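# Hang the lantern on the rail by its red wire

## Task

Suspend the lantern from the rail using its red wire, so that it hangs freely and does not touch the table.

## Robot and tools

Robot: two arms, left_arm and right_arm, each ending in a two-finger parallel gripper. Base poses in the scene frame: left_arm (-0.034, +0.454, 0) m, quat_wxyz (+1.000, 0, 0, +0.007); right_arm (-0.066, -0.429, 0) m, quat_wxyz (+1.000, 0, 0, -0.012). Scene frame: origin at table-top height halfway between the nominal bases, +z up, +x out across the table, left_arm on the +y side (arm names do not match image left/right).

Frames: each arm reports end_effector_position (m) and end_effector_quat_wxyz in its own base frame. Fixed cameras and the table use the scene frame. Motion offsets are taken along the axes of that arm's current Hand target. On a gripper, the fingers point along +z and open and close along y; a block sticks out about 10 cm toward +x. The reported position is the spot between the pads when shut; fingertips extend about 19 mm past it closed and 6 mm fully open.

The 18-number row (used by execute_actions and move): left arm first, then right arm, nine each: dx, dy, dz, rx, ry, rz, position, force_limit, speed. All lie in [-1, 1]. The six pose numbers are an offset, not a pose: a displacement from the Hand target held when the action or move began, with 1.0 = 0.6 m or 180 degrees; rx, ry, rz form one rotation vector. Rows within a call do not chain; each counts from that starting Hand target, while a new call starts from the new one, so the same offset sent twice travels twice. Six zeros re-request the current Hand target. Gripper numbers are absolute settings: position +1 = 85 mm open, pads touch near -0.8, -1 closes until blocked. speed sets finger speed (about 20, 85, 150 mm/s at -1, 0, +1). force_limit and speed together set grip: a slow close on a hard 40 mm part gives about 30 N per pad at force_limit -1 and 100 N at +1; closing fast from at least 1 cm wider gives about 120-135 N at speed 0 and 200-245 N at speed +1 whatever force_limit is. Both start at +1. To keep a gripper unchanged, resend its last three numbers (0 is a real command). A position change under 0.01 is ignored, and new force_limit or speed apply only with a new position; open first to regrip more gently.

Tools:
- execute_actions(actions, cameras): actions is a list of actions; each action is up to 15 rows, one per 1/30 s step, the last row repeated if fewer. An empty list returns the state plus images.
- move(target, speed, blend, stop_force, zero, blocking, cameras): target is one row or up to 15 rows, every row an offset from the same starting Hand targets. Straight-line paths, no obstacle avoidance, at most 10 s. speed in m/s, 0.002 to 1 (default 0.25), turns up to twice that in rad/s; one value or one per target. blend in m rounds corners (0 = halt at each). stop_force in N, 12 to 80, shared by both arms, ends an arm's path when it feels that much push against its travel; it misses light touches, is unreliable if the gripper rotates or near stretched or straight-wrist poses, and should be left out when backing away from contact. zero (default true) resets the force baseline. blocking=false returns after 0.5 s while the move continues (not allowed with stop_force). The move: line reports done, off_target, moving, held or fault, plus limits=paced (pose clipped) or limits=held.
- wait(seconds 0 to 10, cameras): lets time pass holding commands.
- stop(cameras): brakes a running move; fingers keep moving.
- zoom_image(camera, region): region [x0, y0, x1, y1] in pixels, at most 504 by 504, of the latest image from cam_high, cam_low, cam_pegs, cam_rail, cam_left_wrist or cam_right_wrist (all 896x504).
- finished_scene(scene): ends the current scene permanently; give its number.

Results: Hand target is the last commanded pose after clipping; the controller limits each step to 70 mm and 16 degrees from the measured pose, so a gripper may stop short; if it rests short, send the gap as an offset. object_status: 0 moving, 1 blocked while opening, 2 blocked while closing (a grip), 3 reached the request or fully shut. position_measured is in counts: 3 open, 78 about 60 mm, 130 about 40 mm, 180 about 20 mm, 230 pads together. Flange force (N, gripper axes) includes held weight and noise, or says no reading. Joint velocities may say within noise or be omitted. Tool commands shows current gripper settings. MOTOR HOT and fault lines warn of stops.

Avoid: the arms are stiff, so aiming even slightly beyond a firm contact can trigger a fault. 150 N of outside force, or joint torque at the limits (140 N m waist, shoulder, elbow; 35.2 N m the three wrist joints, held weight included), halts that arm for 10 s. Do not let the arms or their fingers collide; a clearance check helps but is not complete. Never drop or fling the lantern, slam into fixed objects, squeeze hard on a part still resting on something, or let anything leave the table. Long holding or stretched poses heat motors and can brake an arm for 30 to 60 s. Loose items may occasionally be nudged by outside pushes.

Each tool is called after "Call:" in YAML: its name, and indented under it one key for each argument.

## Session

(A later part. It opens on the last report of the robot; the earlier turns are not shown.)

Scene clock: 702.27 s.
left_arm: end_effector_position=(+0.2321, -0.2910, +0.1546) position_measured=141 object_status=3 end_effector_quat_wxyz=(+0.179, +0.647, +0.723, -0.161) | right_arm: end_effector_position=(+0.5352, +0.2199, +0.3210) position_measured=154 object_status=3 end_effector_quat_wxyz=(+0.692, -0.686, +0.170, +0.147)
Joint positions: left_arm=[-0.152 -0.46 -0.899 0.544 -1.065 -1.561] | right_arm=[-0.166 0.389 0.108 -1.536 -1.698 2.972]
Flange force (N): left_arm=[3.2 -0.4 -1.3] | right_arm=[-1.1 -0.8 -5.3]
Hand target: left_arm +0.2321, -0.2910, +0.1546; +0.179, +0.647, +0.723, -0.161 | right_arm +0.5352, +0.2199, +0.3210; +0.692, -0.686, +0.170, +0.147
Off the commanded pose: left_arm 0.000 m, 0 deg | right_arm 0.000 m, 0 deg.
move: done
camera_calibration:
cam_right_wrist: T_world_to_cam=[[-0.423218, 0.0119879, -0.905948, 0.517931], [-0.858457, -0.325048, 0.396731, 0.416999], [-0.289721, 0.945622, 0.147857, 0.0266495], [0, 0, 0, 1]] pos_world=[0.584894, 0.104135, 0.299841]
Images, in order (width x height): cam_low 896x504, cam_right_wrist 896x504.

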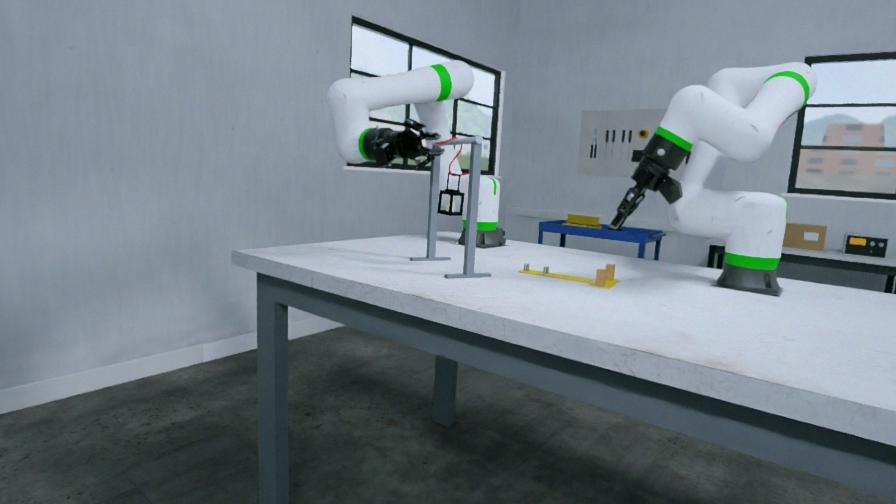

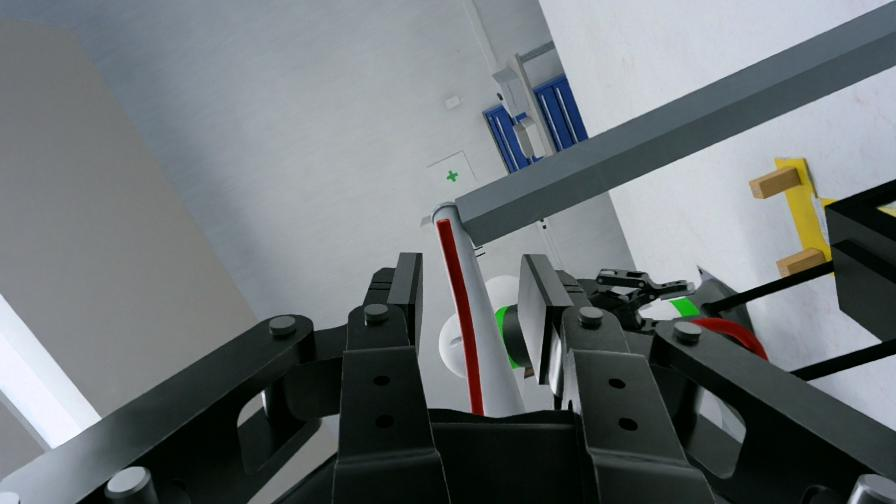

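Call:
move:
  target: [0,0,0,0,0,0,-0.1,1,-1,0,0,-0.2,0,0,0,-0.2,0.6,-1]
  speed: 0.07
  cameras: ["cam_low","cam_right_wrist","cam_high"]

Call:
zoom_image:
  camera: "cam_high"
  region: [350, 80, 460, 200]

Call:
zoom_image:
  camera: "cam_low"
  region: [400, 100, 510, 220]

Scene clock: 707.03 s.
left_arm: end_effector_position=(+0.2321, -0.2910, +0.1546) position_measured=141 object_status=3 end_effector_quat_wxyz=(+0.179, +0.647, +0.723, -0.161) | right_arm: end_effector_position=(+0.5312, +0.1000, +0.3208) position_measured=154 object_status=3 end_effector_quat_wxyz=(+0.692, -0.686, +0.170, +0.147)
Joint positions: left_arm=[-0.152 -0.46 -0.899 0.544 -1.065 -1.561] | right_arm=[-0.367 0.451 0.196 -1.485 -1.894 2.958]
Flange force (N): left_arm=[2.1 -0.2 -1.4] | right_arm=[-1.7 -0.7 -4.9]
Hand target: left_arm +0.2321, -0.2910, +0.1546; +0.179, +0.647, +0.723, -0.161 | right_arm +0.5312, +0.1000, +0.3208; +0.692, -0.686, +0.170, +0.147
Off the commanded pose: left_arm 0.000 m, 0 deg | right_arm 0.000 m, 0 deg.
move: done
camera_calibration:
cam_right_wrist: T_world_to_cam=[[-0.423218, 0.0119879, -0.905948, 0.517452], [-0.858457, -0.325048, 0.396731, 0.374585], [-0.289721, 0.945622, 0.147857, 0.138871], [0, 0, 0, 1]] pos_world=[0.580794, -0.0157645, 0.299641]
Images, in order (width x height): cam_high 896x504, cam_low 896x504, cam_right_wrist 896x504.

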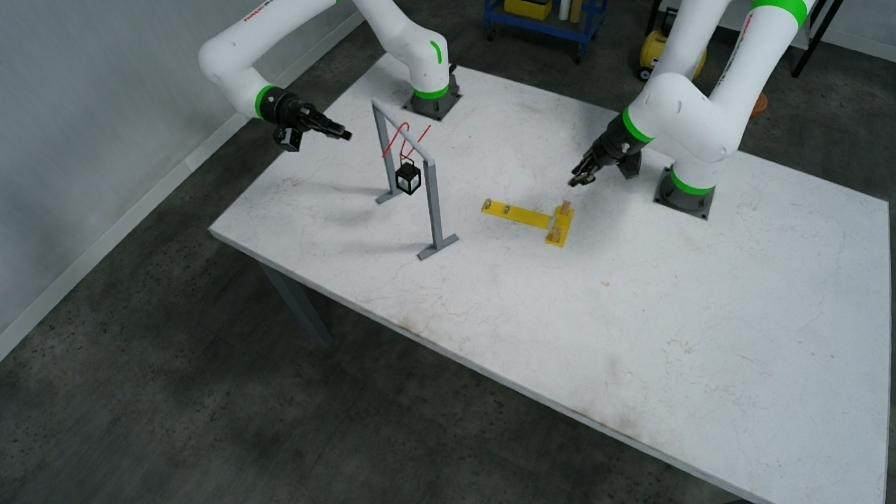

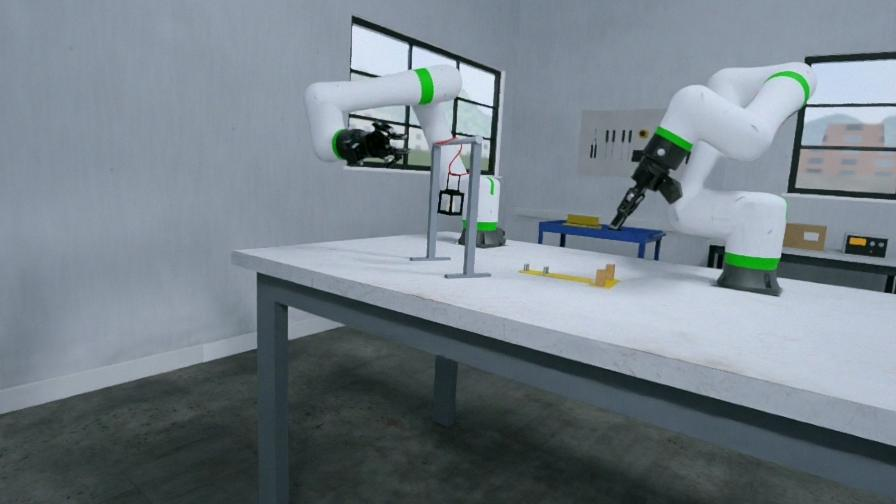

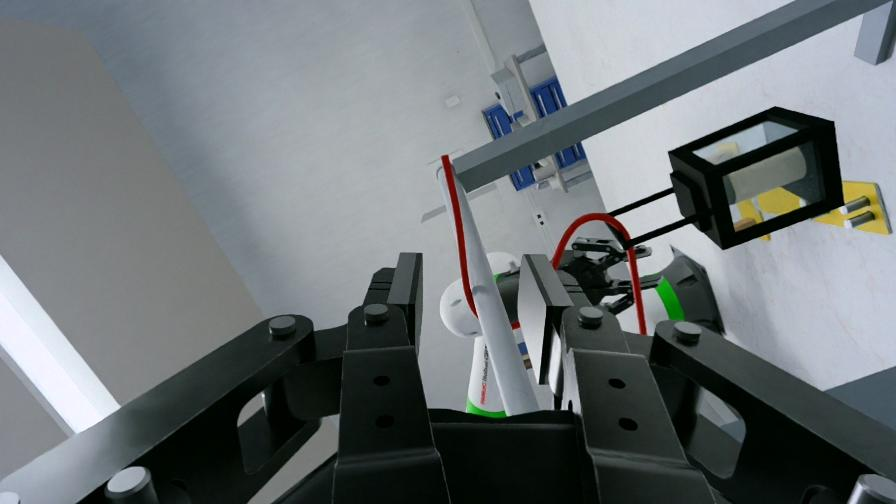

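Scaled by 4.200.

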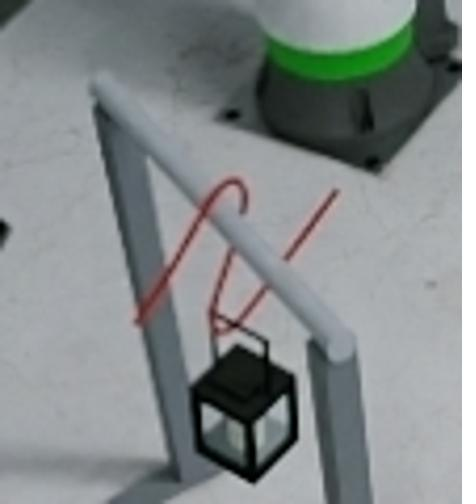

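Scaled by 4.200.

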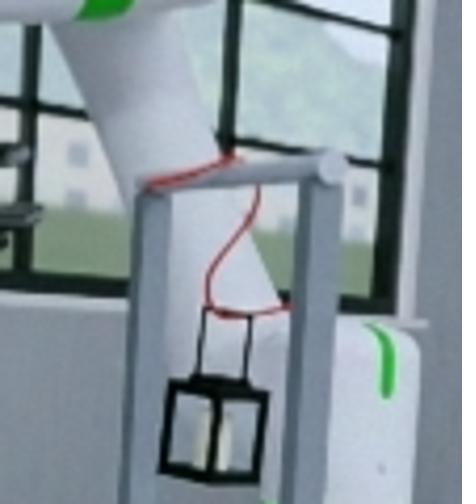

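Call:
wait:
  seconds: 1.5
  cameras: ["cam_low"]

Call:
zoom_image:
  camera: "cam_low"
  region: [400, 100, 510, 220]

Scene clock: 709.77 s.
left_arm: end_effector_position=(+0.2321, -0.2910, +0.1546) position_measured=141 object_status=3 end_effector_quat_wxyz=(+0.179, +0.647, +0.723, -0.161) | right_arm: end_effector_position=(+0.5312, +0.1000, +0.3208) position_measured=154 object_status=3 end_effector_quat_wxyz=(+0.692, -0.686, +0.170, +0.147)
Joint positions: left_arm=[-0.152 -0.46 -0.899 0.544 -1.065 -1.561] | right_arm=[-0.367 0.451 0.196 -1.485 -1.894 2.958]
Flange force (N): left_arm=[2.8 -0.2 -0.6] | right_arm=[-2.1 -0.5 -5.1]
Hand target: left_arm +0.2321, -0.2910, +0.1546; +0.179, +0.647, +0.723, -0.161 | right_arm +0.5312, +0.1000, +0.3208; +0.692, -0.686, +0.170, +0.147
Tool commands: left_gripper/position=-0.1 left_gripper/force_limit=+1.0 left_gripper/speed=-1.0 right_gripper/position=-0.2 right_gripper/force_limit=+0.6 right_gripper/speed=-1.0
Off the commanded pose: left_arm 0.000 m, 0 deg | right_arm 0.000 m, 0 deg.
wait: 1.50 s; at rest from the start
Images, in order (width x height): cam_low 896x504.

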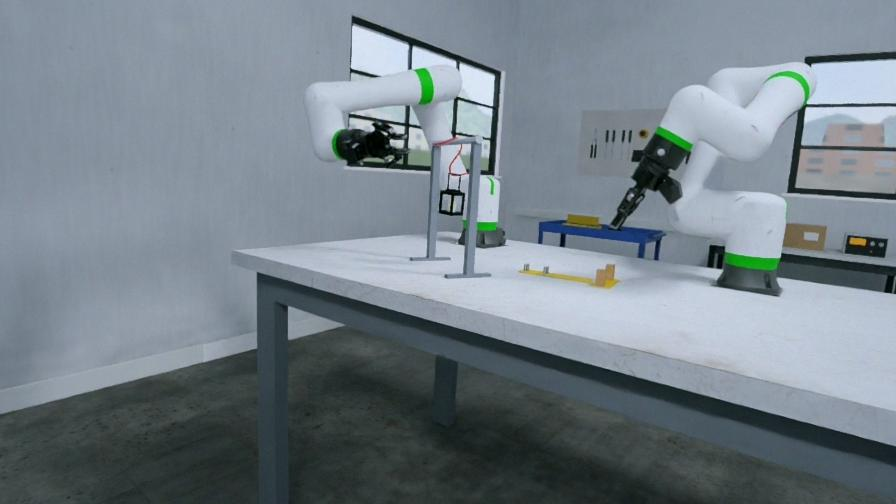

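Scaled by 4.200.

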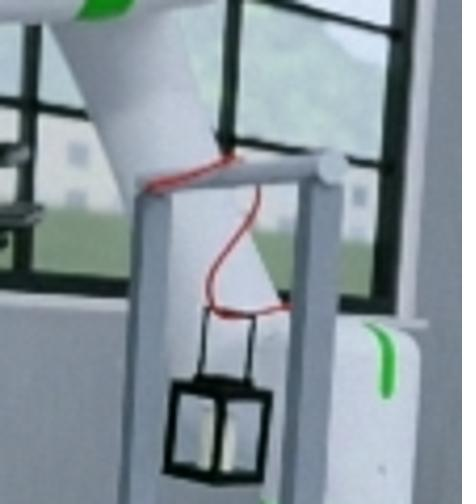

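Call:
finished_scene:
  scene: 2

The scene is finished: the task was done.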